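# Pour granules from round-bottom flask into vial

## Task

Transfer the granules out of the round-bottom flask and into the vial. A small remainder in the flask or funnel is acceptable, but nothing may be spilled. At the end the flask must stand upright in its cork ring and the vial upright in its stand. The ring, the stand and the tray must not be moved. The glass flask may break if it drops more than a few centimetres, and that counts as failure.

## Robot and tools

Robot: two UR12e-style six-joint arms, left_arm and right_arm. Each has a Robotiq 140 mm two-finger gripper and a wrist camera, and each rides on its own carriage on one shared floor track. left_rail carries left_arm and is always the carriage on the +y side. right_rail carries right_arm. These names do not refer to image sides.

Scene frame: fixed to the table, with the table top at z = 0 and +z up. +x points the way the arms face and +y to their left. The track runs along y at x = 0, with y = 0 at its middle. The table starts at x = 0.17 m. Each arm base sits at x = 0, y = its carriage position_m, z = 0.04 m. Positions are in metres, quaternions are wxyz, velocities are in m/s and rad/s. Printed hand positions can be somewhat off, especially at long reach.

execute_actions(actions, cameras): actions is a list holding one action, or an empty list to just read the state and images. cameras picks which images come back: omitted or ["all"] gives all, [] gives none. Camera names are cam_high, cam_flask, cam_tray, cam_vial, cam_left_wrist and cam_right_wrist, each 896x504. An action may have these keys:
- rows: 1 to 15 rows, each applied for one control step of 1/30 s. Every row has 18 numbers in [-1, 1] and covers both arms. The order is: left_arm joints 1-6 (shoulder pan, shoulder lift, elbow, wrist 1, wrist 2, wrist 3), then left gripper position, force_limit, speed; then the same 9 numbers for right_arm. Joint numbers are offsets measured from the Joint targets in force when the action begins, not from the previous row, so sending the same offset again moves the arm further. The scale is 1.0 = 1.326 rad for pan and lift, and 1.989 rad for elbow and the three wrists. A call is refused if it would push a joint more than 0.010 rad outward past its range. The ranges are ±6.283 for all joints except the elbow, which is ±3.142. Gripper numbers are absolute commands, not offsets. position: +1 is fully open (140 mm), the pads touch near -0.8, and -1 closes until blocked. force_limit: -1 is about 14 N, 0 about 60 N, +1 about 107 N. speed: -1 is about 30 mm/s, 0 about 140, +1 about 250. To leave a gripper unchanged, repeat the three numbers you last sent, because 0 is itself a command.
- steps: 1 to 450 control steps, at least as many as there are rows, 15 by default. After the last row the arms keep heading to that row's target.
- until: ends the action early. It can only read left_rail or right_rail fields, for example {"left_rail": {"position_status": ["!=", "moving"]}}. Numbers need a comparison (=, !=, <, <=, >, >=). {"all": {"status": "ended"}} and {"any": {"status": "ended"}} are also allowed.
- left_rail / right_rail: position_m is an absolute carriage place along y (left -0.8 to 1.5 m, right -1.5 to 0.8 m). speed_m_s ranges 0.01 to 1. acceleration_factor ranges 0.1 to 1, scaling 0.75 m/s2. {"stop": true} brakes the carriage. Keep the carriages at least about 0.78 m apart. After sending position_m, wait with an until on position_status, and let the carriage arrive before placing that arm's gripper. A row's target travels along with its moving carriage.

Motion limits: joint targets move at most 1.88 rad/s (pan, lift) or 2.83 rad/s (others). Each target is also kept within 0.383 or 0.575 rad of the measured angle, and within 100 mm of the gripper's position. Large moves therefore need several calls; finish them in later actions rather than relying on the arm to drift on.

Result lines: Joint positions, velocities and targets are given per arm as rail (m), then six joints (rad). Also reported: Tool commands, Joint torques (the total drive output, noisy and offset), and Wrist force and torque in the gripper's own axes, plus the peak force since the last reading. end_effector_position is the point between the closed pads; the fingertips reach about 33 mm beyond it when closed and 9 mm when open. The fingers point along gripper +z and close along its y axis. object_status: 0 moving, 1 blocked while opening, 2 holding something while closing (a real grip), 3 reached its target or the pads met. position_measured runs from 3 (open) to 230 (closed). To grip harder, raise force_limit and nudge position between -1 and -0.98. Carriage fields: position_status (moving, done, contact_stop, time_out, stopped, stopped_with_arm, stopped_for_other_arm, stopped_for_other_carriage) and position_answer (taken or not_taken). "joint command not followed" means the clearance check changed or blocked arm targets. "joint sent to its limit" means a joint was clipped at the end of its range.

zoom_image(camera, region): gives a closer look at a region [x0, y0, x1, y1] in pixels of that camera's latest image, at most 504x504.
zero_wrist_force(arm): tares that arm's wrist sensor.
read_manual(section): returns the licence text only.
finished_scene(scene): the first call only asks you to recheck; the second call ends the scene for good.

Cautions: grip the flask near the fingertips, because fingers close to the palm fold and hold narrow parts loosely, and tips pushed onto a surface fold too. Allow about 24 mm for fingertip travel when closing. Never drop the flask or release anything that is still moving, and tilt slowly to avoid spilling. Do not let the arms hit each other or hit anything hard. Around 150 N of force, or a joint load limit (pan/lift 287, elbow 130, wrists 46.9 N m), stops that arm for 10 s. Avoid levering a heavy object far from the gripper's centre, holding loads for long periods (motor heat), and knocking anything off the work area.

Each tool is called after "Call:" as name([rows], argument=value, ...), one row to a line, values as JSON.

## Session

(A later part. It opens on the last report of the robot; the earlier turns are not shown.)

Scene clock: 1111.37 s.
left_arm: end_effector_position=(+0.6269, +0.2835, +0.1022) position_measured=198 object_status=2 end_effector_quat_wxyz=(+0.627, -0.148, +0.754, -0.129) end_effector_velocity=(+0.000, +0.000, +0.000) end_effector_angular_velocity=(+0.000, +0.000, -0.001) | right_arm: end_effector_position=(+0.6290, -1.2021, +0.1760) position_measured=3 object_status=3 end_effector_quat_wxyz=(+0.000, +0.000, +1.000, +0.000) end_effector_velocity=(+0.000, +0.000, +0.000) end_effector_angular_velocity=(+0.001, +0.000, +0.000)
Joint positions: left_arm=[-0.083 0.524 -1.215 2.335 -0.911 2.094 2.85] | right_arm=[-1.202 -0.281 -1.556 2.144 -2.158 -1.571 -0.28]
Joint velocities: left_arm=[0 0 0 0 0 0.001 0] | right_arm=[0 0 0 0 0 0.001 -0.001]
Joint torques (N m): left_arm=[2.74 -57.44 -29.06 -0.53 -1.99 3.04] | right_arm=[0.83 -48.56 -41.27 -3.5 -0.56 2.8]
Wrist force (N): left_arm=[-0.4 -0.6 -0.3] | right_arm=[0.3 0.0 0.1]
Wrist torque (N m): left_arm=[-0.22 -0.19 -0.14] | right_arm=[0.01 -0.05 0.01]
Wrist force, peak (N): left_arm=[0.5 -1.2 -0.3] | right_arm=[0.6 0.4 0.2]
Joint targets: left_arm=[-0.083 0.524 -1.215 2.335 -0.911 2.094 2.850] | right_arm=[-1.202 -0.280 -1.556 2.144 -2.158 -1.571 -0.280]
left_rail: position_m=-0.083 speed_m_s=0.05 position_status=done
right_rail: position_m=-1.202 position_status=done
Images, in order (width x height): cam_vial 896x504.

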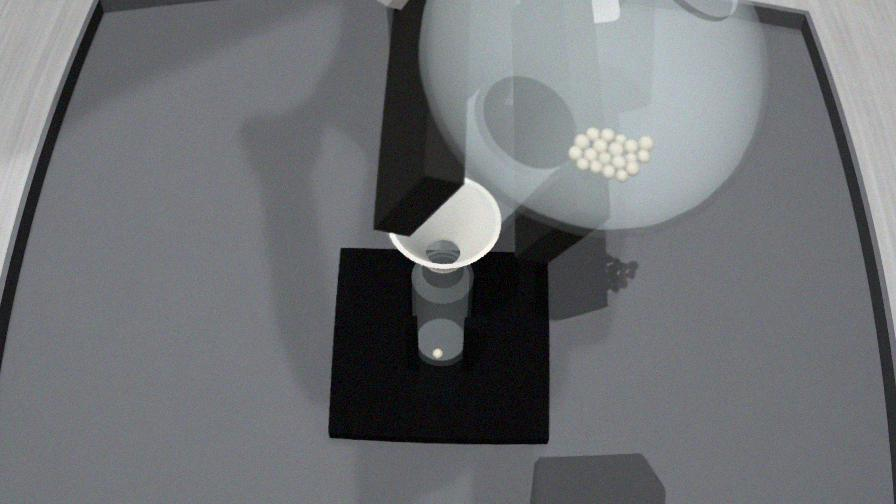

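Call:
execute_actions([
  {"rows":[[0,0,0,0,0,0.00018,-1,-0.3,-0.8,0,0,0,0,0,0,1,1,1],[0,0,0,0,0,0.00056,-1,-0.3,-0.8,0,0,0,0,0,0,1,1,1],[0,0,0,0,0,0.00112,-1,-0.3,-0.8,0,0,0,0,0,0,1,1,1],[0,0,0,0,0,0.00176,-1,-0.3,-0.8,0,0,0,0,0,0,1,1,1],[0,0,0,0,0,0.00239,-1,-0.3,-0.8,0,0,0,0,0,0,1,1,1],[0,0,0,0,0,0.00295,-1,-0.3,-0.8,0,0,0,0,0,0,1,1,1],[0,0,0,0,0,0.00333,-1,-0.3,-0.8,0,0,0,0,0,0,1,1,1],[0,0,0,0,0,0.00351,-1,-0.3,-0.8,0,0,0,0,0,0,1,1,1]],"steps":25,"left_rail":{"position_m":-0.0834,"speed_m_s":0.05}},
], cameras=["cam_vial", "cam_left_wrist"])

Scene clock: 1121.67 s.
left_arm: end_effector_position=(+0.6269, +0.2831, +0.1022) position_measured=198 object_status=2 end_effector_quat_wxyz=(+0.628, -0.146, +0.754, -0.127) end_effector_velocity=(+0.001, +0.000, +0.001) end_effector_angular_velocity=(+0.001, -0.001, +0.000) | right_arm: end_effector_position=(+0.6290, -1.2021, +0.1760) position_measured=3 object_status=3 end_effector_quat_wxyz=(+0.000, +0.000, +1.000, +0.000) end_effector_velocity=(+0.000, +0.001, -0.001) end_effector_angular_velocity=(+0.000, +0.001, +0.001)
Joint positions: left_arm=[-0.083 0.524 -1.215 2.335 -0.911 2.094 2.857] | right_arm=[-1.202 -0.281 -1.556 2.144 -2.158 -1.571 -0.28]
Joint velocities: left_arm=[0 0 0 -0.001 0 0 0] | right_arm=[0 0.001 0 0 0 0 0]
Joint torques (N m): left_arm=[2.94 -56.82 -28.78 -0.74 -1.75 2.88] | right_arm=[2.66 -45.76 -40 -3.31 -0.77 2.55]
Wrist force (N): left_arm=[-0.1 -0.4 -0.1] | right_arm=[0.2 0.1 0.0]
Wrist torque (N m): left_arm=[-0.19 -0.25 -0.13] | right_arm=[0.02 -0.03 0.01]
Wrist force, peak (N): left_arm=[0.2 -1.1 -0.3] | right_arm=[0.7 0.3 0.4]
Joint targets: left_arm=[-0.083 0.524 -1.215 2.335 -0.911 2.094 2.857] | right_arm=[-1.202 -0.280 -1.556 2.144 -2.158 -1.571 -0.280]
left_rail: position_m=-0.083 speed_m_s=0.05 position_status=done
right_rail: position_m=-1.202 position_status=done
Images, in order (width x height): cam_vial 896x504, cam_left_wrist 896x504.

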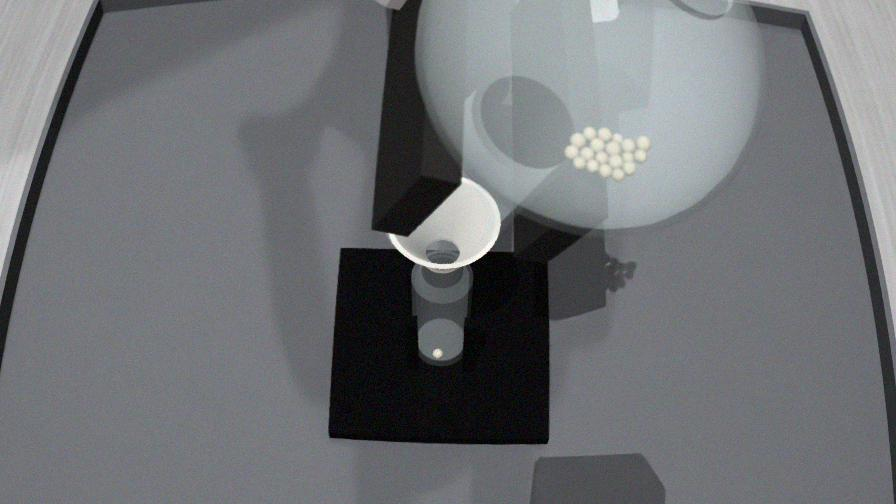

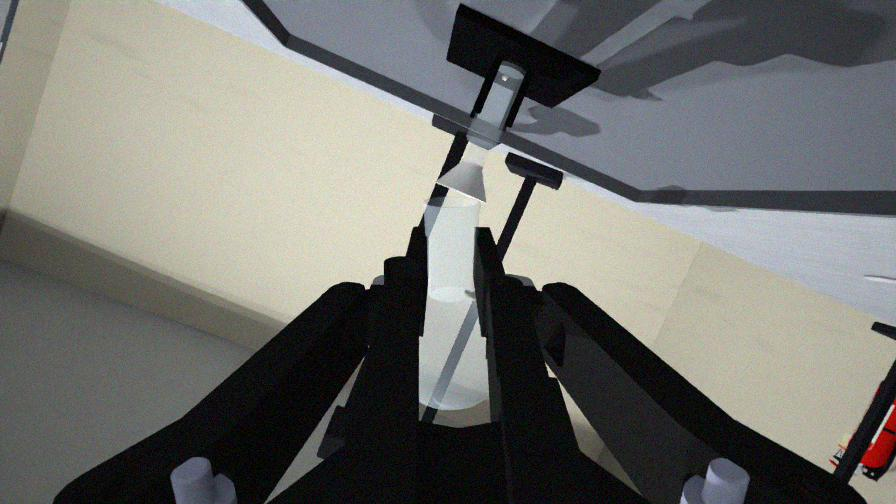

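Call:
zoom_image(camera="cam_left_wrist", region=[410, 130, 536, 220])

Scaled by 4.000 from the camera's 896x504 image, which has a finer 1280x720 frame.

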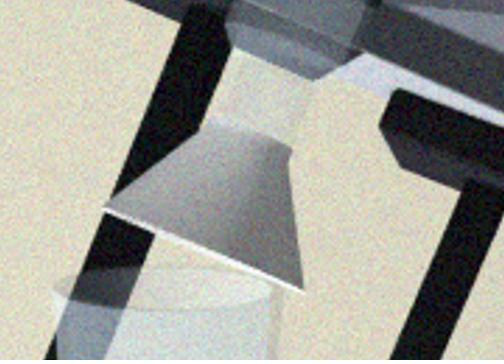

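Call:
execute_actions([
  {"rows":[[0,0,0,0,0,0.00022,-1,-0.3,-0.8,0,0,0,0,0,0,1,1,1],[0,0,0,0,0,0.0007,-1,-0.3,-0.8,0,0,0,0,0,0,1,1,1],[0,0,0,0,0,0.0014,-1,-0.3,-0.8,0,0,0,0,0,0,1,1,1],[0,0,0,0,0,0.00219,-1,-0.3,-0.8,0,0,0,0,0,0,1,1,1],[0,0,0,0,0,0.00298,-1,-0.3,-0.8,0,0,0,0,0,0,1,1,1],[0,0,0,0,0,0.00369,-1,-0.3,-0.8,0,0,0,0,0,0,1,1,1],[0,0,0,0,0,0.00417,-1,-0.3,-0.8,0,0,0,0,0,0,1,1,1],[0,0,0,0,0,0.00439,-1,-0.3,-0.8,0,0,0,0,0,0,1,1,1]],"steps":25},
], cameras=["cam_vial"])

Scene clock: 1139.53 s.
left_arm: end_effector_position=(+0.6269, +0.2831, +0.1022) position_measured=198 object_status=2 end_effector_quat_wxyz=(+0.628, -0.142, +0.755, -0.124) end_effector_velocity=(+0.000, +0.000, +0.000) end_effector_angular_velocity=(-0.001, +0.000, +0.000) | right_arm: end_effector_position=(+0.6290, -1.2021, +0.1760) position_measured=3 object_status=3 end_effector_quat_wxyz=(+0.000, +0.000, +1.000, +0.000) end_effector_velocity=(+0.000, +0.000, +0.000) end_effector_angular_velocity=(+0.002, +0.000, -0.001)
Joint positions: left_arm=[-0.083 0.524 -1.215 2.335 -0.911 2.094 2.866] | right_arm=[-1.202 -0.281 -1.556 2.144 -2.158 -1.571 -0.28]
Joint velocities: left_arm=[0 0 0 0 0 0 -0.001] | right_arm=[0 -0.001 0.001 0 0 0.002 0]
Joint torques (N m): left_arm=[2.51 -56.22 -28.01 -0.7 -1.99 2.95] | right_arm=[0.21 -45.79 -38.3 -3.5 -0.7 2.87]
Wrist force (N): left_arm=[-0.1 -0.5 -0.7] | right_arm=[0.3 0.1 0.3]
Wrist torque (N m): left_arm=[-0.19 -0.25 -0.13] | right_arm=[0.02 -0.06 0.01]
Wrist force, peak (N): left_arm=[0.6 -1.0 -0.1] | right_arm=[0.7 0.3 0.2]
Joint targets: left_arm=[-0.083 0.524 -1.215 2.335 -0.911 2.094 2.866] | right_arm=[-1.202 -0.280 -1.556 2.144 -2.158 -1.571 -0.280]
left_rail: position_m=-0.083 speed_m_s=0.05 position_status=done
right_rail: position_m=-1.202 position_status=done
Images, in order (width x height): cam_vial 896x504.

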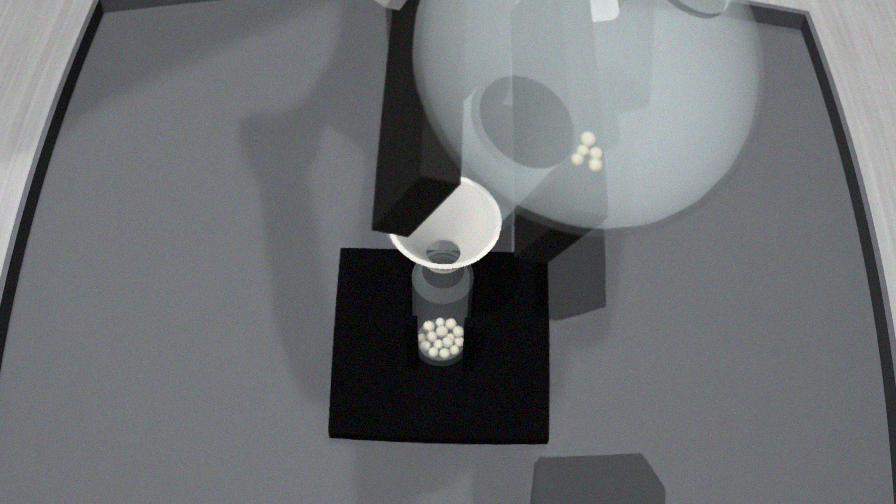

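Call:
zoom_image(camera="cam_vial", region=[385, 290, 497, 380])

Call:
zoom_image(camera="cam_vial", region=[540, 100, 652, 190])

Scaled by 4.500 from the camera's 896x504 image, which has a finer 1280x720 frame.

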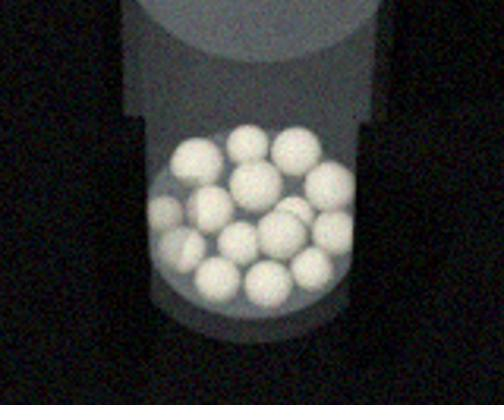

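Scaled by 4.500 from the camera's 896x504 image, which has a finer 1280x720 frame.

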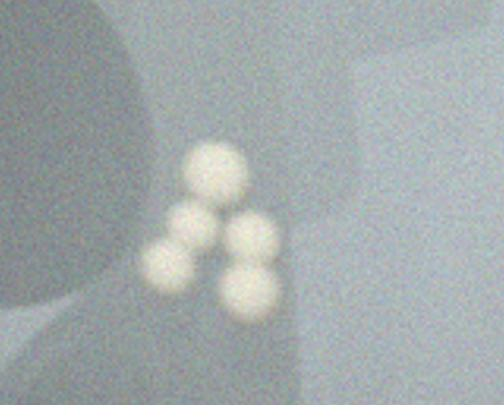

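Call:
execute_actions([
  {"rows":[[0,0,0,0,0,0.00022,-1,-0.3,-0.8,0,0,0,0,0,0,1,1,1],[0,0,0,0,0,0.0007,-1,-0.3,-0.8,0,0,0,0,0,0,1,1,1],[0,0,0,0,0,0.0014,-1,-0.3,-0.8,0,0,0,0,0,0,1,1,1],[0,0,0,0,0,0.00219,-1,-0.3,-0.8,0,0,0,0,0,0,1,1,1],[0,0,0,0,0,0.00298,-1,-0.3,-0.8,0,0,0,0,0,0,1,1,1],[0,0,0,0,0,0.00369,-1,-0.3,-0.8,0,0,0,0,0,0,1,1,1],[0,0,0,0,0,0.00417,-1,-0.3,-0.8,0,0,0,0,0,0,1,1,1],[0,0,0,0,0,0.00439,-1,-0.3,-0.8,0,0,0,0,0,0,1,1,1]],"steps":25,"left_rail":{"position_m":-0.0838,"speed_m_s":0.05}},
], cameras=["cam_vial"])

Scene clock: 1148.87 s.
left_arm: end_effector_position=(+0.6269, +0.2827, +0.1022) position_measured=198 object_status=2 end_effector_quat_wxyz=(+0.629, -0.139, +0.755, -0.122) end_effector_velocity=(+0.000, +0.000, +0.000) end_effector_angular_velocity=(+0.002, +0.001, -0.001) | right_arm: end_effector_position=(+0.6290, -1.2021, +0.1760) position_measured=3 object_status=3 end_effector_quat_wxyz=(+0.000, +0.000, +1.000, +0.000) end_effector_velocity=(+0.000, +0.001, +0.001) end_effector_angular_velocity=(+0.001, -0.002, +0.001)
Joint positions: left_arm=[-0.084 0.524 -1.215 2.335 -0.911 2.094 2.874] | right_arm=[-1.202 -0.281 -1.556 2.144 -2.158 -1.571 -0.28]
Joint velocities: left_arm=[0 0 0 0 0 0 0.002] | right_arm=[0 0.001 -0.001 0 -0.001 0.002 0]
Joint torques (N m): left_arm=[1.74 -55.08 -28.04 -0.75 -2.1 3.03] | right_arm=[4.83 -46.12 -39.66 -3.53 -0.58 2.5]
Wrist force (N): left_arm=[-0.2 -0.7 -0.1] | right_arm=[0.2 -0.2 0.2]
Wrist torque (N m): left_arm=[-0.23 -0.25 -0.13] | right_arm=[-0.05 -0.04 0.00]
Wrist force, peak (N): left_arm=[-0.2 -1.0 -0.5] | right_arm=[-0.1 0.6 0.4]
Joint targets: left_arm=[-0.084 0.524 -1.215 2.335 -0.911 2.094 2.874] | right_arm=[-1.202 -0.280 -1.556 2.144 -2.158 -1.571 -0.280]
left_rail: position_m=-0.084 speed_m_s=0.05 position_status=done
right_rail: position_m=-1.202 position_status=done
Images, in order (width x height): cam_vial 896x504.

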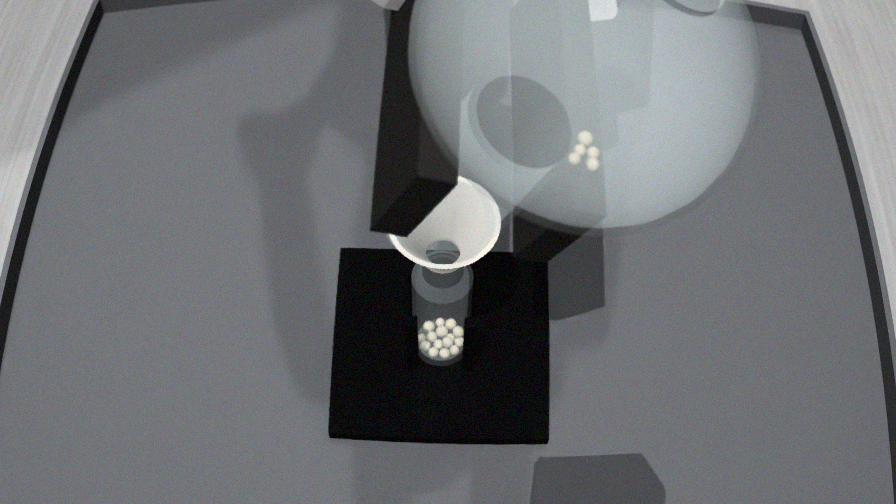

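Call:
execute_actions([
  {"rows":[[0,0,0,0,0,0.00031,-1,-0.3,-0.8,0,0,0,0,0,0,1,1,1],[0,0,0,0,0,0.00098,-1,-0.3,-0.8,0,0,0,0,0,0,1,1,1],[0,0,0,0,0,0.00197,-1,-0.3,-0.8,0,0,0,0,0,0,1,1,1],[0,0,0,0,0,0.00307,-1,-0.3,-0.8,0,0,0,0,0,0,1,1,1],[0,0,0,0,0,0.00418,-1,-0.3,-0.8,0,0,0,0,0,0,1,1,1],[0,0,0,0,0,0.00516,-1,-0.3,-0.8,0,0,0,0,0,0,1,1,1],[0,0,0,0,0,0.00583,-1,-0.3,-0.8,0,0,0,0,0,0,1,1,1],[0,0,0,0,0,0.00614,-1,-0.3,-0.8,0,0,0,0,0,0,1,1,1]],"steps":25,"left_rail":{"position_m":-0.0842,"speed_m_s":0.05}},
], cameras=["cam_vial"])

Scene clock: 1154.83 s.
left_arm: end_effector_position=(+0.6269, +0.2823, +0.1022) position_measured=198 object_status=2 end_effector_quat_wxyz=(+0.629, -0.134, +0.756, -0.118) end_effector_velocity=(+0.000, +0.000, +0.000) end_effector_angular_velocity=(-0.001, +0.001, +0.000) | right_arm: end_effector_position=(+0.6290, -1.2021, +0.1760) position_measured=3 object_status=3 end_effector_quat_wxyz=(+0.000, +0.000, +1.000, +0.000) end_effector_velocity=(+0.000, +0.001, +0.000) end_effector_angular_velocity=(-0.001, -0.001, +0.002)
Joint positions: left_arm=[-0.084 0.524 -1.215 2.335 -0.911 2.094 2.887] | right_arm=[-1.202 -0.281 -1.556 2.144 -2.158 -1.571 -0.281]
Joint velocities: left_arm=[0 -0.001 0 0 0 0 -0.001] | right_arm=[0 0.002 -0.001 0.002 -0.002 0 0]
Joint torques (N m): left_arm=[1.97 -56.91 -28.33 -0.55 -1.95 2.84] | right_arm=[5.19 -42.82 -39.44 -3.72 -0.98 3.03]
Wrist force (N): left_arm=[-0.1 -0.4 -0.5] | right_arm=[0.1 -0.2 -0.3]
Wrist torque (N m): left_arm=[-0.15 -0.27 -0.13] | right_arm=[-0.04 -0.01 0.01]
Wrist force, peak (N): left_arm=[0.3 -1.0 -0.8] | right_arm=[0.5 0.4 0.4]
Joint targets: left_arm=[-0.084 0.524 -1.215 2.335 -0.911 2.094 2.887] | right_arm=[-1.202 -0.280 -1.556 2.144 -2.158 -1.571 -0.280]
left_rail: position_m=-0.084 speed_m_s=0.05 position_status=done
right_rail: position_m=-1.202 position_status=done
Images, in order (width x height): cam_vial 896x504.

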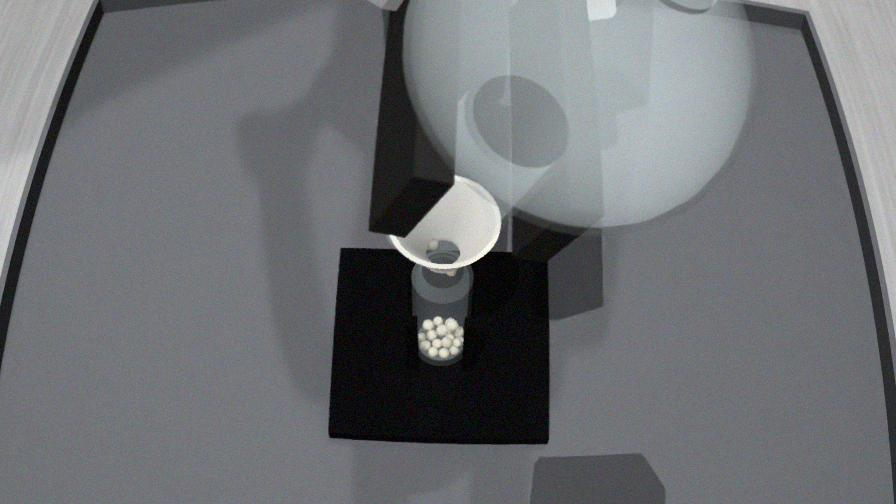

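Call:
execute_actions(actions=[], cameras=["cam_vial", "cam_tray"])

Call:
zoom_image(camera="cam_vial", region=[385, 290, 497, 380])

Call:
zoom_image(camera="cam_vial", region=[385, 170, 525, 290])

Scene clock: 1158.37 s.
left_arm: end_effector_position=(+0.6269, +0.2823, +0.1022) position_measured=198 object_status=2 end_effector_quat_wxyz=(+0.629, -0.134, +0.756, -0.118) end_effector_velocity=(+0.000, -0.001, +0.000) end_effector_angular_velocity=(-0.003, +0.000, -0.001) | right_arm: end_effector_position=(+0.6290, -1.2021, +0.1760) position_measured=3 object_status=3 end_effector_quat_wxyz=(+0.000, +0.000, +1.000, +0.000) end_effector_velocity=(+0.001, -0.001, +0.000) end_effector_angular_velocity=(-0.001, -0.001, -0.001)
Joint positions: left_arm=[-0.084 0.524 -1.215 2.335 -0.911 2.094 2.887] | right_arm=[-1.202 -0.281 -1.556 2.144 -2.158 -1.571 -0.281]
Joint velocities: left_arm=[0 -0.001 0 0 0 0.001 -0.003] | right_arm=[0 0 0.001 -0.001 -0.002 -0.001 0]
Joint torques (N m): left_arm=[2.19 -56.56 -28.08 -0.59 -2.02 2.82] | right_arm=[4.34 -44.48 -39.62 -3.3 -0.46 2.69]
Wrist force (N): left_arm=[0.4 -0.3 -0.3] | right_arm=[0.3 0.2 0.0]
Wrist torque (N m): left_arm=[-0.14 -0.36 -0.13] | right_arm=[0.05 -0.07 0.01]
Wrist force, peak (N): left_arm=[0.1 -1.1 -0.8] | right_arm=[0.6 0.3 0.1]
Joint targets: left_arm=[-0.084 0.524 -1.215 2.335 -0.911 2.094 2.887] | right_arm=[-1.202 -0.280 -1.556 2.144 -2.158 -1.571 -0.280]
Tool commands: left_gripper/position=-1.0 left_gripper/force_limit=-0.3 left_gripper/speed=-0.8 right_gripper/position=+1.0 right_gripper/force_limit=+1.0 right_gripper/speed=+1.0
left_rail: position_m=-0.084 speed_m_s=0.05 position_status=done
right_rail: position_m=-1.202 position_status=done
Images, in order (width x height): cam_tray 896x504, cam_vial 896x504.

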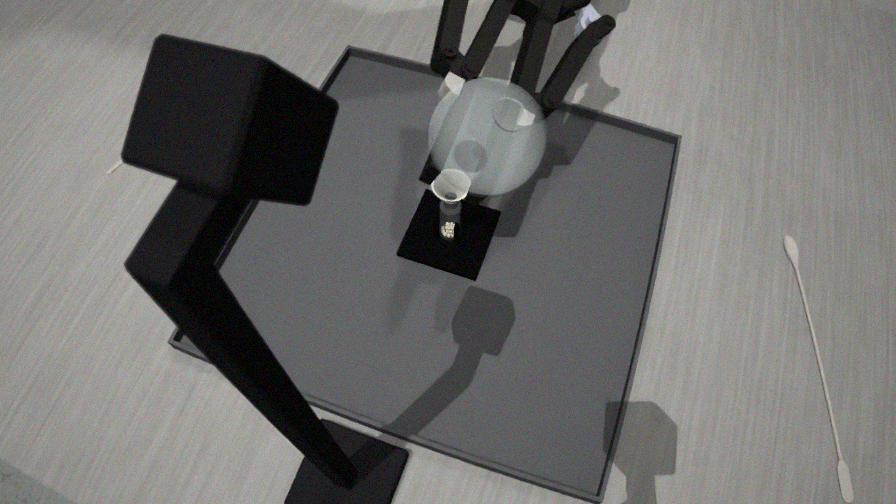

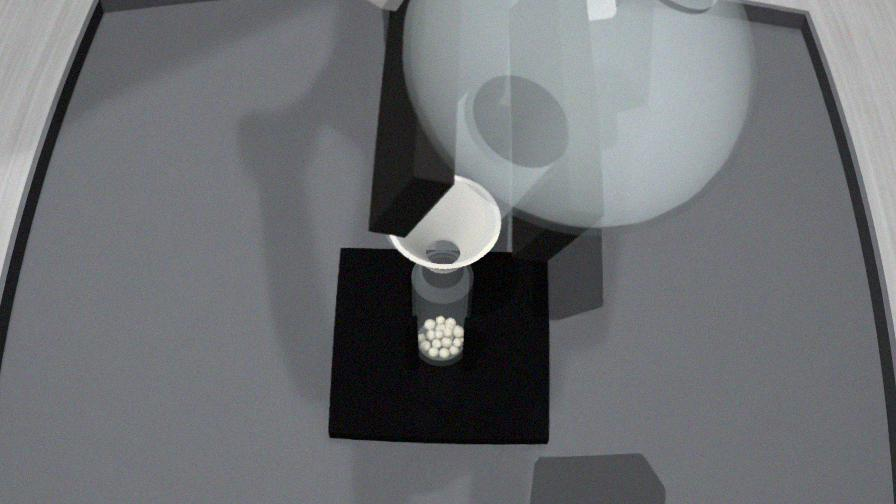

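Scaled by 4.500 from the camera's 896x504 image, which has a finer 1280x720 frame.

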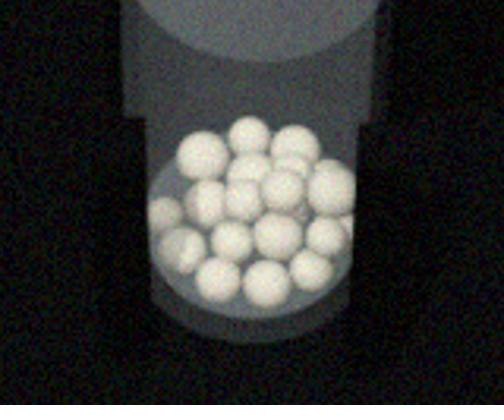

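Scaled by 3.600 from the camera's 896x504 image, which has a finer 1280x720 frame.

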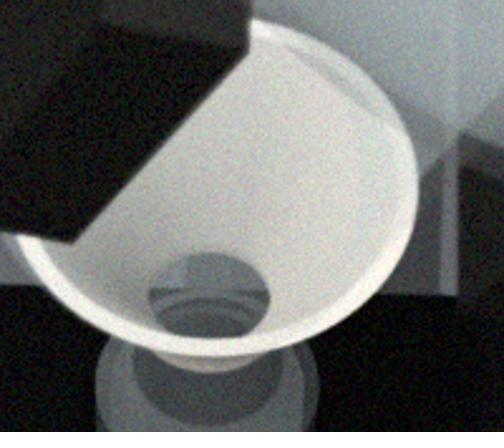

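Call:
zoom_image(camera="cam_tray", region=[330, 120, 610, 320])

Scaled by 1.800 from the camera's 896x504 image, which has a finer 1280x720 frame.

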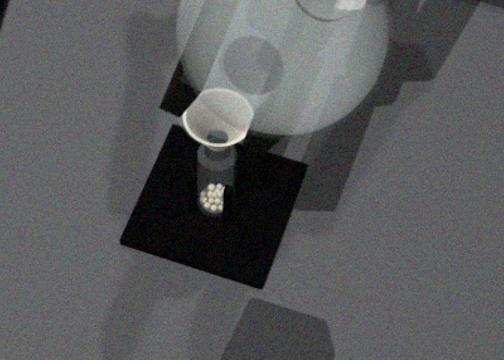

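Call:
execute_actions([
  {"rows":[[0,-0.00262,-0.00046,0.00221,0,0,-1,-0.3,-0.8,0,0,0,0,0,0,1,1,1],[0,-0.01002,-0.00177,0.00845,0,0,-1,-0.3,-0.8,0,0,0,0,0,0,1,1,1],[0,-0.02144,-0.00379,0.01809,0,0,-1,-0.3,-0.8,0,0,0,0,0,0,1,1,1],[0,-0.03615,-0.0064,0.0305,0,0,-1,-0.3,-0.8,0,0,0,0,0,0,1,1,1],[0,-0.05345,-0.00946,0.04509,0,0,-1,-0.3,-0.8,0,0,0,0,0,0,1,1,1],[0,-0.07256,-0.01284,0.06121,0,-0.00633,-1,-0.3,-0.8,0,0,0,0,0,0,1,1,1],[0,-0.09282,-0.01643,0.07831,0,-0.02353,-1,-0.3,-0.8,0,0,0,0,0,0,1,1,1],[0,-0.11331,-0.02005,0.09559,0,-0.04887,-1,-0.3,-0.8,0,0,0,0,0,0,1,1,1],[0,-0.13357,-0.02364,0.11269,0,-0.07964,-1,-0.3,-0.8,0,0,0,0,0,0,1,1,1],[0,-0.15268,-0.02702,0.12881,0,-0.11312,-1,-0.3,-0.8,0,0,0,0,0,0,1,1,1],[0,-0.16997,-0.03008,0.1434,0,-0.1466,-1,-0.3,-0.8,0,0,0,0,0,0,1,1,1],[0,-0.18469,-0.03269,0.15582,0,-0.17737,-1,-0.3,-0.8,0,0,0,0,0,0,1,1,1],[0,-0.19611,-0.03471,0.16545,0,-0.20271,-1,-0.3,-0.8,0,0,0,0,0,0,1,1,1],[0,-0.20351,-0.03602,0.17169,0,-0.21991,-1,-0.3,-0.8,0,0,0,0,0,0,1,1,1],[0,-0.20613,-0.03648,0.1739,0,-0.22624,-1,-0.3,-0.8,0,0,0,0,0,0,1,1,1]],"steps":18},
], cameras=["cam_vial"])

Scene clock: 1238.80 s.
left_arm: end_effector_position=(+0.6240, +0.2807, +0.2533) position_measured=198 object_status=2 end_effector_quat_wxyz=(+0.587, -0.299, +0.707, -0.255) end_effector_velocity=(+0.000, +0.000, +0.000) end_effector_angular_velocity=(-0.004, +0.000, +0.000) | right_arm: end_effector_position=(+0.6290, -1.2021, +0.1760) position_measured=3 object_status=3 end_effector_quat_wxyz=(+0.000, +0.000, +1.000, +0.000) end_effector_velocity=(+0.000, -0.001, +0.000) end_effector_angular_velocity=(+0.000, +0.000, -0.002)
Joint positions: left_arm=[-0.084 0.524 -1.488 2.263 -0.565 2.094 2.437] | right_arm=[-1.202 -0.281 -1.556 2.144 -2.158 -1.571 -0.28]
Joint velocities: left_arm=[0 0 -0.001 0 0.001 0 -0.004] | right_arm=[0 -0.001 0 -0.001 0 0 0]
Joint torques (N m): left_arm=[0.92 -53.15 -43.16 0.52 -1.96 -1.27] | right_arm=[4.91 -45.27 -39.01 -3.42 -0.97 2.01]
Wrist force (N): left_arm=[-0.2 -0.4 -0.7] | right_arm=[0.3 0.3 0.3]
Wrist torque (N m): left_arm=[-0.19 -0.23 -0.12] | right_arm=[0.05 -0.05 0.01]
Wrist force, peak (N): left_arm=[-2.9 -2.4 -1.2] | right_arm=[0.5 0.4 0.2]
Joint targets: left_arm=[-0.084 0.524 -1.489 2.263 -0.565 2.094 2.437] | right_arm=[-1.202 -0.280 -1.556 2.144 -2.158 -1.571 -0.280]
left_rail: position_m=-0.084 speed_m_s=0.05 position_status=done
right_rail: position_m=-1.202 position_status=done
Images, in order (width x height): cam_vial 896x504.

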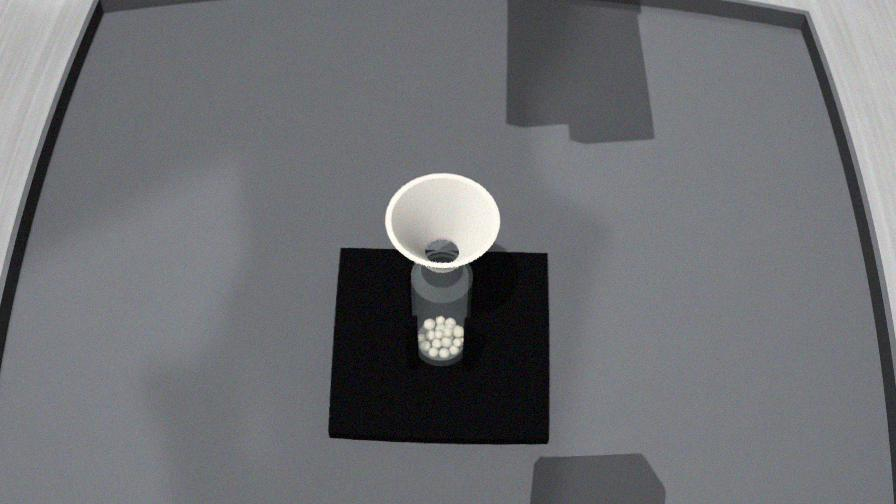

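Call:
execute_actions([
  {"rows":[[0,0.00093,0.00029,-0.00225,0,-0.00156,-1,-0.3,-0.8,0,0,0,0,0,0,1,1,1],[0,0.00357,0.0011,-0.0086,0,-0.00622,-1,-0.3,-0.8,0,0,0,0,0,0,1,1,1],[0,0.00764,0.00235,-0.01839,0,-0.014,-1,-0.3,-0.8,0,0,0,0,0,0,1,1,1],[0,0.01289,0.00396,-0.03102,0,-0.0249,-1,-0.3,-0.8,0,0,0,0,0,0,1,1,1],[0,0.01906,0.00585,-0.04586,0,-0.0389,-1,-0.3,-0.8,0,0,0,0,0,0,1,1,1],[0,0.02587,0.00794,-0.06225,0,-0.05602,-1,-0.3,-0.8,0,0,0,0,0,0,1,1,1],[0,0.0331,0.01016,-0.07964,0,-0.07624,-1,-0.3,-0.8,0,0,0,0,0,0,1,1,1],[0,0.0404,0.0124,-0.09722,0,-0.09958,-1,-0.3,-0.8,0,0,0,0,0,0,1,1,1],[0,0.04763,0.01462,-0.1146,0,-0.12604,-1,-0.3,-0.8,0,0,0,0,0,0,1,1,1],[0,0.05444,0.01671,-0.131,0,-0.1556,-1,-0.3,-0.8,0,0,0,0,0,0,1,1,1],[0,0.06061,0.0186,-0.14584,0,-0.18828,-1,-0.3,-0.8,0,0,0,0,0,0,1,1,1],[0,0.06586,0.02021,-0.15846,0,-0.22406,-1,-0.3,-0.8,0,0,0,0,0,0,1,1,1],[0,0.06993,0.02146,-0.16826,0,-0.26296,-1,-0.3,-0.8,0,0,0,0,0,0,1,1,1],[0,0.07257,0.02227,-0.17461,0,-0.30498,-1,-0.3,-0.8,0,0,0,0,0,0,1,1,1],[0,0.0735,0.02256,-0.17686,0,-0.99548,-1,-0.3,-0.8,0,0,0,0,0,0,1,1,1]],"steps":57,"left_rail":{"position_m":0.5142,"speed_m_s":0.8}},
], cameras=["cam_flask", "cam_left_wrist"])

Scene clock: 1267.70 s.
left_arm: end_effector_position=(+0.6497, +0.8939, +0.2503) position_measured=198 object_status=2 end_effector_quat_wxyz=(-0.160, +0.689, -0.160, +0.689) end_effector_velocity=(-0.001, +0.001, -0.001) end_effector_angular_velocity=(-0.002, +0.001, +0.001) | right_arm: end_effector_position=(+0.6290, -1.2021, +0.1760) position_measured=3 object_status=3 end_effector_quat_wxyz=(+0.000, +0.000, +1.000, +0.000) end_effector_velocity=(+0.000, +0.000, +0.000) end_effector_angular_velocity=(+0.002, +0.000, +0.000)
Joint positions: left_arm=[0.514 0.524 -1.391 2.307 -0.917 2.094 0.457] | right_arm=[-1.202 -0.281 -1.556 2.144 -2.158 -1.571 -0.28]
Joint velocities: left_arm=[0.001 0.001 0 0.001 0 0 -0.001] | right_arm=[0 0 0 0 0.001 0.001 0]
Joint torques (N m): left_arm=[0.79 -36.96 -19.71 -4.3 -1.56 -2.05] | right_arm=[2.11 -46.73 -39.16 -3.38 -0.3 2.67]
Wrist force (N): left_arm=[-2.6 -1.2 0.4] | right_arm=[0.1 0.2 0.1]
Wrist torque (N m): left_arm=[-0.14 0.25 -0.05] | right_arm=[0.05 -0.02 0.01]
Wrist force, peak (N): left_arm=[-3.8 -2.2 0.2] | right_arm=[0.5 0.4 0.1]
Joint targets: left_arm=[0.514 0.524 -1.391 2.307 -0.917 2.094 0.457] | right_arm=[-1.202 -0.280 -1.556 2.144 -2.158 -1.571 -0.280]
left_rail: position_m=0.514 speed_m_s=0.80 position_status=done
right_rail: position_m=-1.202 position_status=done
Images, in order (width x height): cam_flask 896x504, cam_left_wrist 896x504.

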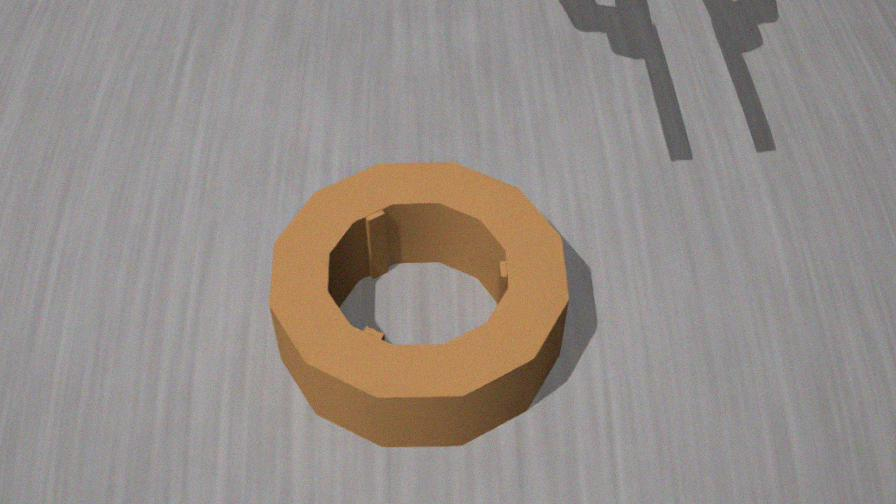

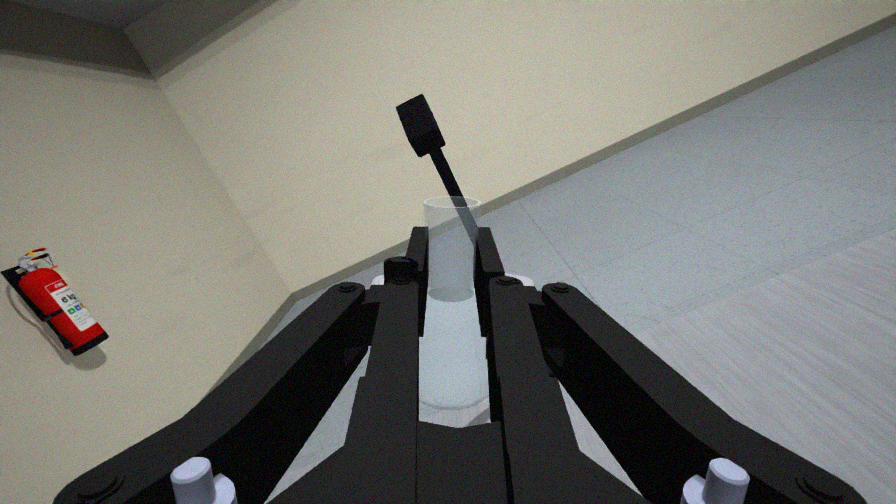

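Call:
execute_actions([
  {"rows":[[0,0.00165,0.00023,-0.00133,0,-0.00292,-1,-0.3,-0.8,0,0,0,0,0,0,1,1,1],[0,0.00632,0.0009,-0.00511,0,-0.01116,-1,-0.3,-0.8,0,0,0,0,0,0,1,1,1],[0,0.01351,0.00192,-0.01093,0,-0.02388,-1,-0.3,-0.8,0,0,0,0,0,0,1,1,1],[0,0.02279,0.00324,-0.01844,0,-0.04028,-1,-0.3,-0.8,0,0,0,0,0,0,1,1,1],[0,0.0337,0.00479,-0.02726,0,-0.05955,-1,-0.3,-0.8,0,0,0,0,0,0,1,1,1],[0,0.04574,0.00651,-0.037,0,-0.08084,-1,-0.3,-0.8,0,0,0,0,0,0,1,1,1],[0,0.05851,0.00832,-0.04733,0,-0.10342,-1,-0.3,-0.8,0,0,0,0,0,0,1,1,1],[0,0.07143,0.01016,-0.05778,0,-0.12625,-1,-0.3,-0.8,0,0,0,0,0,0,1,1,1],[0,0.08421,0.01198,-0.06812,0,-0.14882,-1,-0.3,-0.8,0,0,0,0,0,0,1,1,1],[0,0.09625,0.01369,-0.07786,0,-0.17011,-1,-0.3,-0.8,0,0,0,0,0,0,1,1,1],[0,0.10715,0.01524,-0.08668,0,-0.18938,-1,-0.3,-0.8,0,0,0,0,0,0,1,1,1],[0,0.11643,0.01656,-0.09418,0,-0.20578,-1,-0.3,-0.8,0,0,0,0,0,0,1,1,1],[0,0.12363,0.01759,-0.10001,0,-0.2185,-1,-0.3,-0.8,0,0,0,0,0,0,1,1,1],[0,0.1283,0.01825,-0.10378,0,-0.22675,-1,-0.3,-0.8,0,0,0,0,0,0,1,1,1],[0,0.12995,0.01848,-0.10512,0,-0.22966,-1,-0.3,-0.8,0,0,0,0,0,0,1,1,1]],"steps":18},
], cameras=["cam_flask", "cam_left_wrist"])

Scene clock: 1290.87 s.
left_arm: end_effector_position=(+0.6498, +0.8940, +0.1604) position_measured=198 object_status=2 end_effector_quat_wxyz=(+0.000, +0.707, +0.000, +0.707) end_effector_velocity=(+0.000, +0.000, -0.001) end_effector_angular_velocity=(-0.001, +0.001, +0.000) | right_arm: end_effector_position=(+0.6290, -1.2021, +0.1760) position_measured=3 object_status=3 end_effector_quat_wxyz=(+0.000, +0.000, +1.000, +0.000) end_effector_velocity=(+0.000, -0.001, +0.000) end_effector_angular_velocity=(-0.001, -0.001, +0.000)
Joint positions: left_arm=[0.514 0.524 -1.219 2.344 -1.125 2.094 0.001] | right_arm=[-1.202 -0.281 -1.556 2.144 -2.158 -1.571 -0.281]
Joint velocities: left_arm=[0 0 0.001 0 -0.001 0 -0.001] | right_arm=[0 -0.001 0 -0.001 0 -0.001 -0.001]
Joint torques (N m): left_arm=[1.83 -43.17 -11.21 -4.16 0.77 -1.68] | right_arm=[3.5 -44.58 -39.98 -3.58 -0.73 2.73]
Wrist force (N): left_arm=[-2.0 -1.4 0.8] | right_arm=[0.2 -0.1 0.5]
Wrist torque (N m): left_arm=[-0.10 0.17 -0.07] | right_arm=[-0.02 -0.03 0.01]
Wrist force, peak (N): left_arm=[-4.2 -1.3 0.3] | right_arm=[0.2 0.3 0.5]
Joint targets: left_arm=[0.514 0.524 -1.219 2.344 -1.126 2.094 0.000] | right_arm=[-1.202 -0.280 -1.556 2.144 -2.158 -1.571 -0.280]
left_rail: position_m=0.514 speed_m_s=0.80 position_status=done
right_rail: position_m=-1.202 position_status=done
Images, in order (width x height): cam_flask 896x504, cam_left_wrist 896x504.

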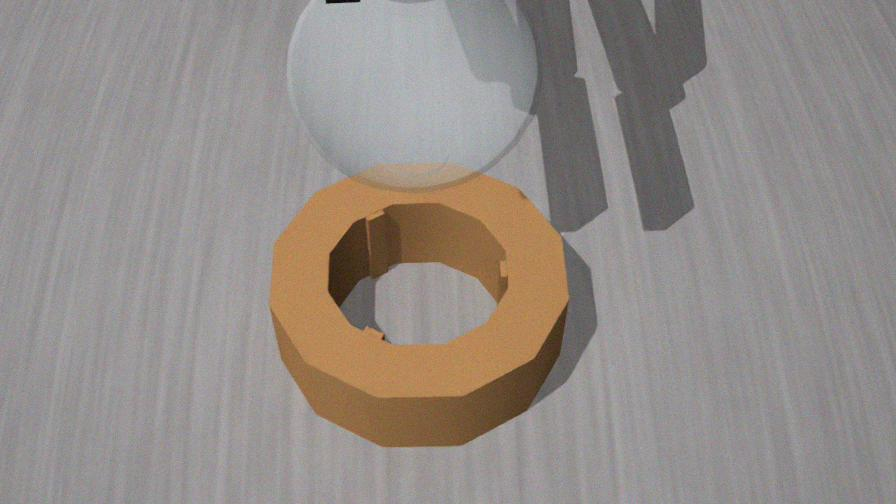

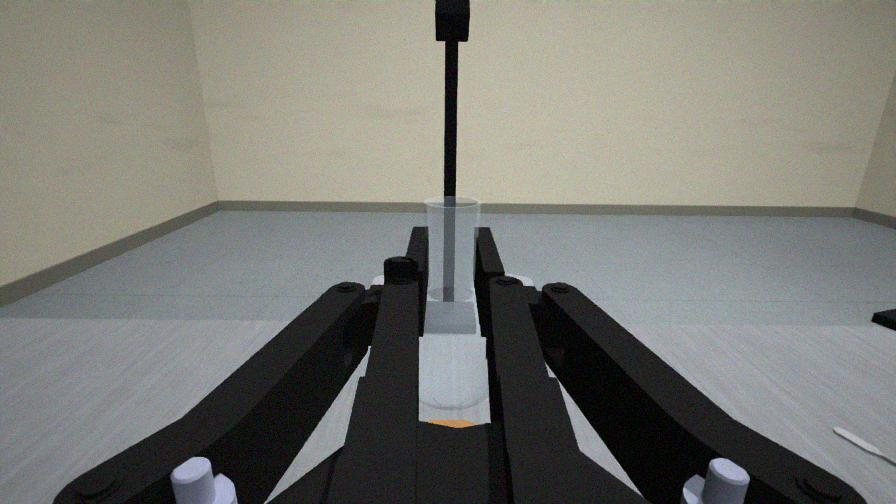

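Call:
zoom_image(camera="cam_left_wrist", region=[392, 180, 512, 300])

Scaled by 4.200 from the camera's 896x504 image, which has a finer 1280x720 frame.

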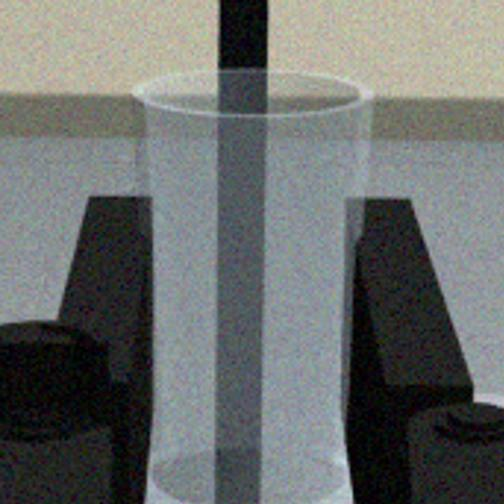

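Call:
execute_actions([
  {"rows":[[0,0.00097,0.00004,-0.00069,0,0,-1,-0.3,-0.8,0,0,0,0,0,0,1,1,1],[0,0.00373,0.00017,-0.00265,0,0,-1,-0.3,-0.8,0,0,0,0,0,0,1,1,1],[0,0.00797,0.00035,-0.00567,0,0,-1,-0.3,-0.8,0,0,0,0,0,0,1,1,1],[0,0.01345,0.0006,-0.00956,0,0,-1,-0.3,-0.8,0,0,0,0,0,0,1,1,1],[0,0.01988,0.00088,-0.01414,0,0,-1,-0.3,-0.8,0,0,0,0,0,0,1,1,1],[0,0.02699,0.0012,-0.01919,0,0,-1,-0.3,-0.8,0,0,0,0,0,0,1,1,1],[0,0.03452,0.00153,-0.02455,0,0,-1,-0.3,-0.8,0,0,0,0,0,0,1,1,1],[0,0.04214,0.00187,-0.02997,0,0,-1,-0.3,-0.8,0,0,0,0,0,0,1,1,1],[0,0.04968,0.00221,-0.03533,0,0,-1,-0.3,-0.8,0,0,0,0,0,0,1,1,1],[0,0.05679,0.00252,-0.04038,0,0,-1,-0.3,-0.8,0,0,0,0,0,0,1,1,1],[0,0.06322,0.00281,-0.04495,0,0,-1,-0.3,-0.8,0,0,0,0,0,0,1,1,1],[0,0.06869,0.00305,-0.04884,0,0,-1,-0.3,-0.8,0,0,0,0,0,0,1,1,1],[0,0.07294,0.00324,-0.05186,0,0,-1,-0.3,-0.8,0,0,0,0,0,0,1,1,1],[0,0.07569,0.00336,-0.05382,0,0,-1,-0.3,-0.8,0,0,0,0,0,0,1,1,1],[0,0.07667,0.0034,-0.05451,0,0,-1,-0.3,-0.8,0,0,0,0,0,0,1,1,1]],"steps":17},
], cameras=["cam_flask"])

Scene clock: 1309.93 s.
left_arm: end_effector_position=(+0.6498, +0.8940, +0.1125) position_measured=198 object_status=2 end_effector_quat_wxyz=(+0.000, +0.707, +0.000, +0.707) end_effector_velocity=(+0.000, +0.000, -0.002) end_effector_angular_velocity=(-0.001, +0.001, +0.001) | right_arm: end_effector_position=(+0.6290, -1.2021, +0.1760) position_measured=3 object_status=3 end_effector_quat_wxyz=(+0.000, +0.000, +1.000, +0.000) end_effector_velocity=(+0.000, -0.001, +0.000) end_effector_angular_velocity=(-0.001, +0.000, -0.002)
Joint positions: left_arm=[0.514 0.524 -1.118 2.351 -1.234 2.094 0] | right_arm=[-1.202 -0.281 -1.556 2.144 -2.158 -1.571 -0.28]
Joint velocities: left_arm=[0 0.001 0.003 0 -0.003 0 -0.001] | right_arm=[0 -0.001 0 0.001 -0.001 -0.001 0]
Joint torques (N m): left_arm=[1.47 -40.91 -6.5 -4.52 2.28 -2.03] | right_arm=[4.18 -44.51 -40.19 -3.49 -0.84 2.25]
Wrist force (N): left_arm=[-2.3 -1.1 0.7] | right_arm=[0.0 0.4 0.0]
Wrist torque (N m): left_arm=[-0.03 0.21 -0.02] | right_arm=[0.09 0.00 0.00]
Wrist force, peak (N): left_arm=[-2.9 -1.1 0.8] | right_arm=[0.1 0.6 0.3]
Joint targets: left_arm=[0.514 0.524 -1.117 2.351 -1.234 2.094 0.000] | right_arm=[-1.202 -0.280 -1.556 2.144 -2.158 -1.571 -0.280]
left_rail: position_m=0.514 speed_m_s=0.80 position_status=done
right_rail: position_m=-1.202 position_status=done
Images, in order (width x height): cam_flask 896x504.

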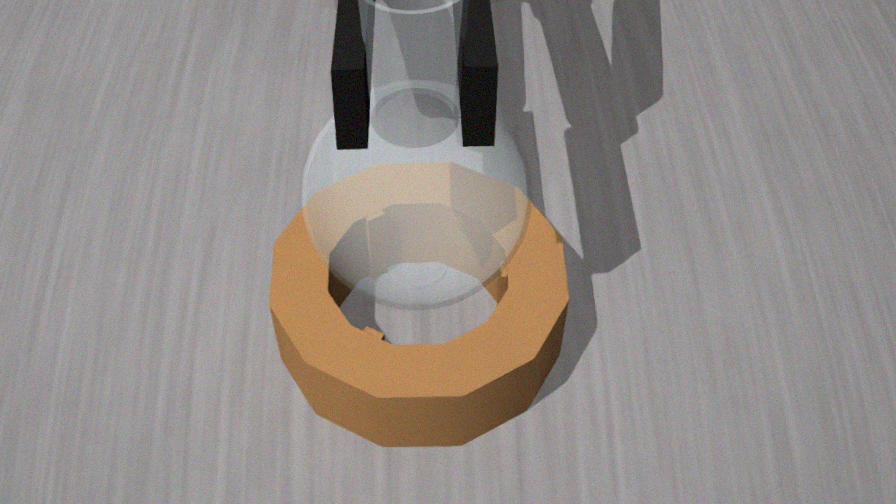

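Call:
execute_actions([
  {"rows":[[0,0.00031,0,-0.00021,0,0,-1,-0.3,-0.8,0,0,0,0,0,0,1,1,1],[0,0.00118,0.00001,-0.00079,0,0,-1,-0.3,-0.8,0,0,0,0,0,0,1,1,1],[0,0.00251,0.00001,-0.00169,0,0,-1,-0.3,-0.8,0,0,0,0,0,0,1,1,1],[0,0.00424,0.00002,-0.00285,0,0,-1,-0.3,-0.8,0,0,0,0,0,0,1,1,1],[0,0.00627,0.00003,-0.00421,0,0,-1,-0.3,-0.8,0,0,0,0,0,0,1,1,1],[0,0.00851,0.00004,-0.00571,0,0,-1,-0.3,-0.8,0,0,0,0,0,0,1,1,1],[0,0.01089,0.00005,-0.00731,0,0,-1,-0.3,-0.8,0,0,0,0,0,0,1,1,1],[0,0.01329,0.00006,-0.00892,0,0,-1,-0.3,-0.8,0,0,0,0,0,0,1,1,1],[0,0.01567,0.00007,-0.01052,0,0,-1,-0.3,-0.8,0,0,0,0,0,0,1,1,1],[0,0.01791,0.00008,-0.01202,0,0,-1,-0.3,-0.8,0,0,0,0,0,0,1,1,1],[0,0.01994,0.00009,-0.01338,0,0,-1,-0.3,-0.8,0,0,0,0,0,0,1,1,1],[0,0.02166,0.0001,-0.01454,0,0,-1,-0.3,-0.8,0,0,0,0,0,0,1,1,1],[0,0.023,0.0001,-0.01544,0,0,-1,-0.3,-0.8,0,0,0,0,0,0,1,1,1],[0,0.02387,0.00011,-0.01602,0,0,-1,-0.3,-0.8,0,0,0,0,0,0,1,1,1],[0,0.02418,0.00011,-0.01623,0,0,-1,-0.3,-0.8,0,0,0,0,0,0,1,1,1]],"steps":20},
], cameras=["cam_flask", "cam_left_wrist"])

Scene clock: 1322.93 s.
left_arm: end_effector_position=(+0.6498, +0.8940, +0.0977) position_measured=198 object_status=2 end_effector_quat_wxyz=(+0.000, +0.707, +0.000, +0.707) end_effector_velocity=(+0.000, +0.000, -0.002) end_effector_angular_velocity=(-0.001, +0.001, +0.000) | right_arm: end_effector_position=(+0.6290, -1.2021, +0.1760) position_measured=3 object_status=3 end_effector_quat_wxyz=(+0.000, +0.000, +1.000, +0.000) end_effector_velocity=(-0.001, +0.000, -0.001) end_effector_angular_velocity=(+0.001, +0.002, -0.001)
Joint positions: left_arm=[0.514 0.524 -1.085 2.351 -1.266 2.094 0] | right_arm=[-1.202 -0.281 -1.556 2.144 -2.158 -1.571 -0.28]
Joint velocities: left_arm=[0 0 0.003 0.001 -0.003 0 0] | right_arm=[0 -0.001 0 0.001 0.001 0 0]
Joint torques (N m): left_arm=[0.36 -51.17 -5.03 -4.37 2.33 -2.18] | right_arm=[3.72 -45.4 -39.76 -3.93 -0.5 2.33]
Wrist force (N): left_arm=[-1.9 -1.5 0.6] | right_arm=[0.3 -0.1 0.0]
Wrist torque (N m): left_arm=[-0.13 0.15 -0.03] | right_arm=[-0.02 -0.05 0.01]
Wrist force, peak (N): left_arm=[-2.4 -1.6 0.8] | right_arm=[0.2 0.6 -0.2]
Joint targets: left_arm=[0.514 0.524 -1.085 2.351 -1.266 2.094 0.000] | right_arm=[-1.202 -0.280 -1.556 2.144 -2.158 -1.571 -0.280]
left_rail: position_m=0.514 speed_m_s=0.80 position_status=done
right_rail: position_m=-1.202 position_status=done
Images, in order (width x height): cam_flask 896x504, cam_left_wrist 896x504.

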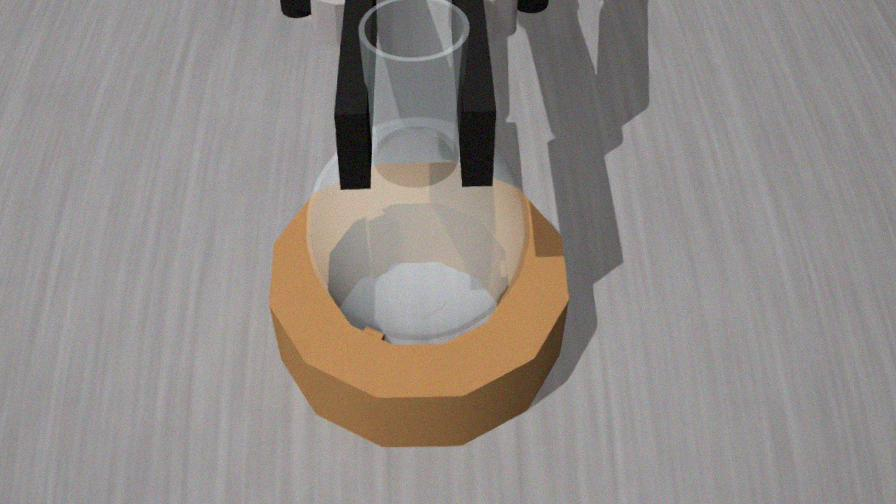

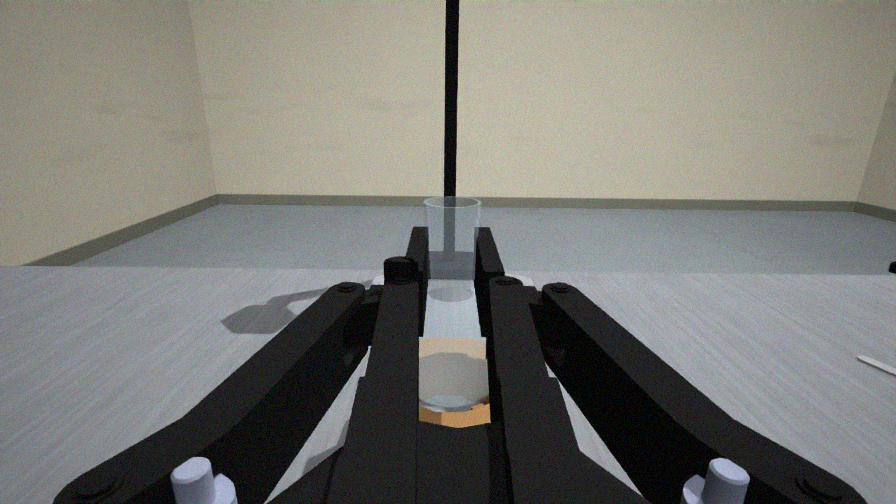

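Call:
execute_actions([
  {"rows":[[0,0.00016,0,-0.00011,0,0,-1,-0.3,-0.8,0,0,0,0,0,0,1,1,1],[0,0.00033,0,-0.00022,0,0,-1,-0.3,-0.8,0,0,0,0,0,0,1,1,1],[0,0.00049,0,-0.00033,0,0,-1,-0.3,-0.8,0,0,0,0,0,0,1,1,1],[0,0.00066,0,-0.00044,0,0,-1,-0.3,-0.8,0,0,0,0,0,0,1,1,1]],"steps":12},
], cameras=[])

Scene clock: 1333.03 s.
left_arm: end_effector_position=(+0.6498, +0.8940, +0.0972) position_measured=198 object_status=2 end_effector_quat_wxyz=(+0.000, +0.707, +0.000, +0.707) end_effector_velocity=(+0.000, +0.001, +0.000) end_effector_angular_velocity=(+0.000, +0.000, +0.001) | right_arm: end_effector_position=(+0.6290, -1.2021, +0.1760) position_measured=3 object_status=3 end_effector_quat_wxyz=(+0.000, +0.000, +1.000, +0.000) end_effector_velocity=(+0.000, +0.001, +0.001) end_effector_angular_velocity=(+0.000, -0.002, +0.000)
Joint positions: left_arm=[0.514 0.524 -1.084 2.351 -1.267 2.094 0] | right_arm=[-1.202 -0.281 -1.556 2.144 -2.158 -1.571 -0.28]
Joint velocities: left_arm=[0 0 0 -0.001 0 -0.001 0] | right_arm=[0 0.001 -0.001 0 -0.001 0.001 0]
Joint torques (N m): left_arm=[-0.77 -47.28 -13.87 -3.99 2.4 -1.78] | right_arm=[5.17 -43.92 -40.44 -3.61 -0.55 2.39]
Wrist force (N): left_arm=[-1.1 -1.4 0.4] | right_arm=[0.2 -0.1 0.1]
Wrist torque (N m): left_arm=[-0.11 0.29 -0.03] | right_arm=[-0.03 -0.03 0.01]
Wrist force, peak (N): left_arm=[-2.0 -1.8 0.6] | right_arm=[-0.3 0.6 0.1]
Joint targets: left_arm=[0.514 0.524 -1.084 2.351 -1.267 2.094 0.000] | right_arm=[-1.202 -0.280 -1.556 2.144 -2.158 -1.571 -0.280]
left_rail: position_m=0.514 speed_m_s=0.80 position_status=done
right_rail: position_m=-1.202 position_status=done
No camera images: "cameras" was empty.


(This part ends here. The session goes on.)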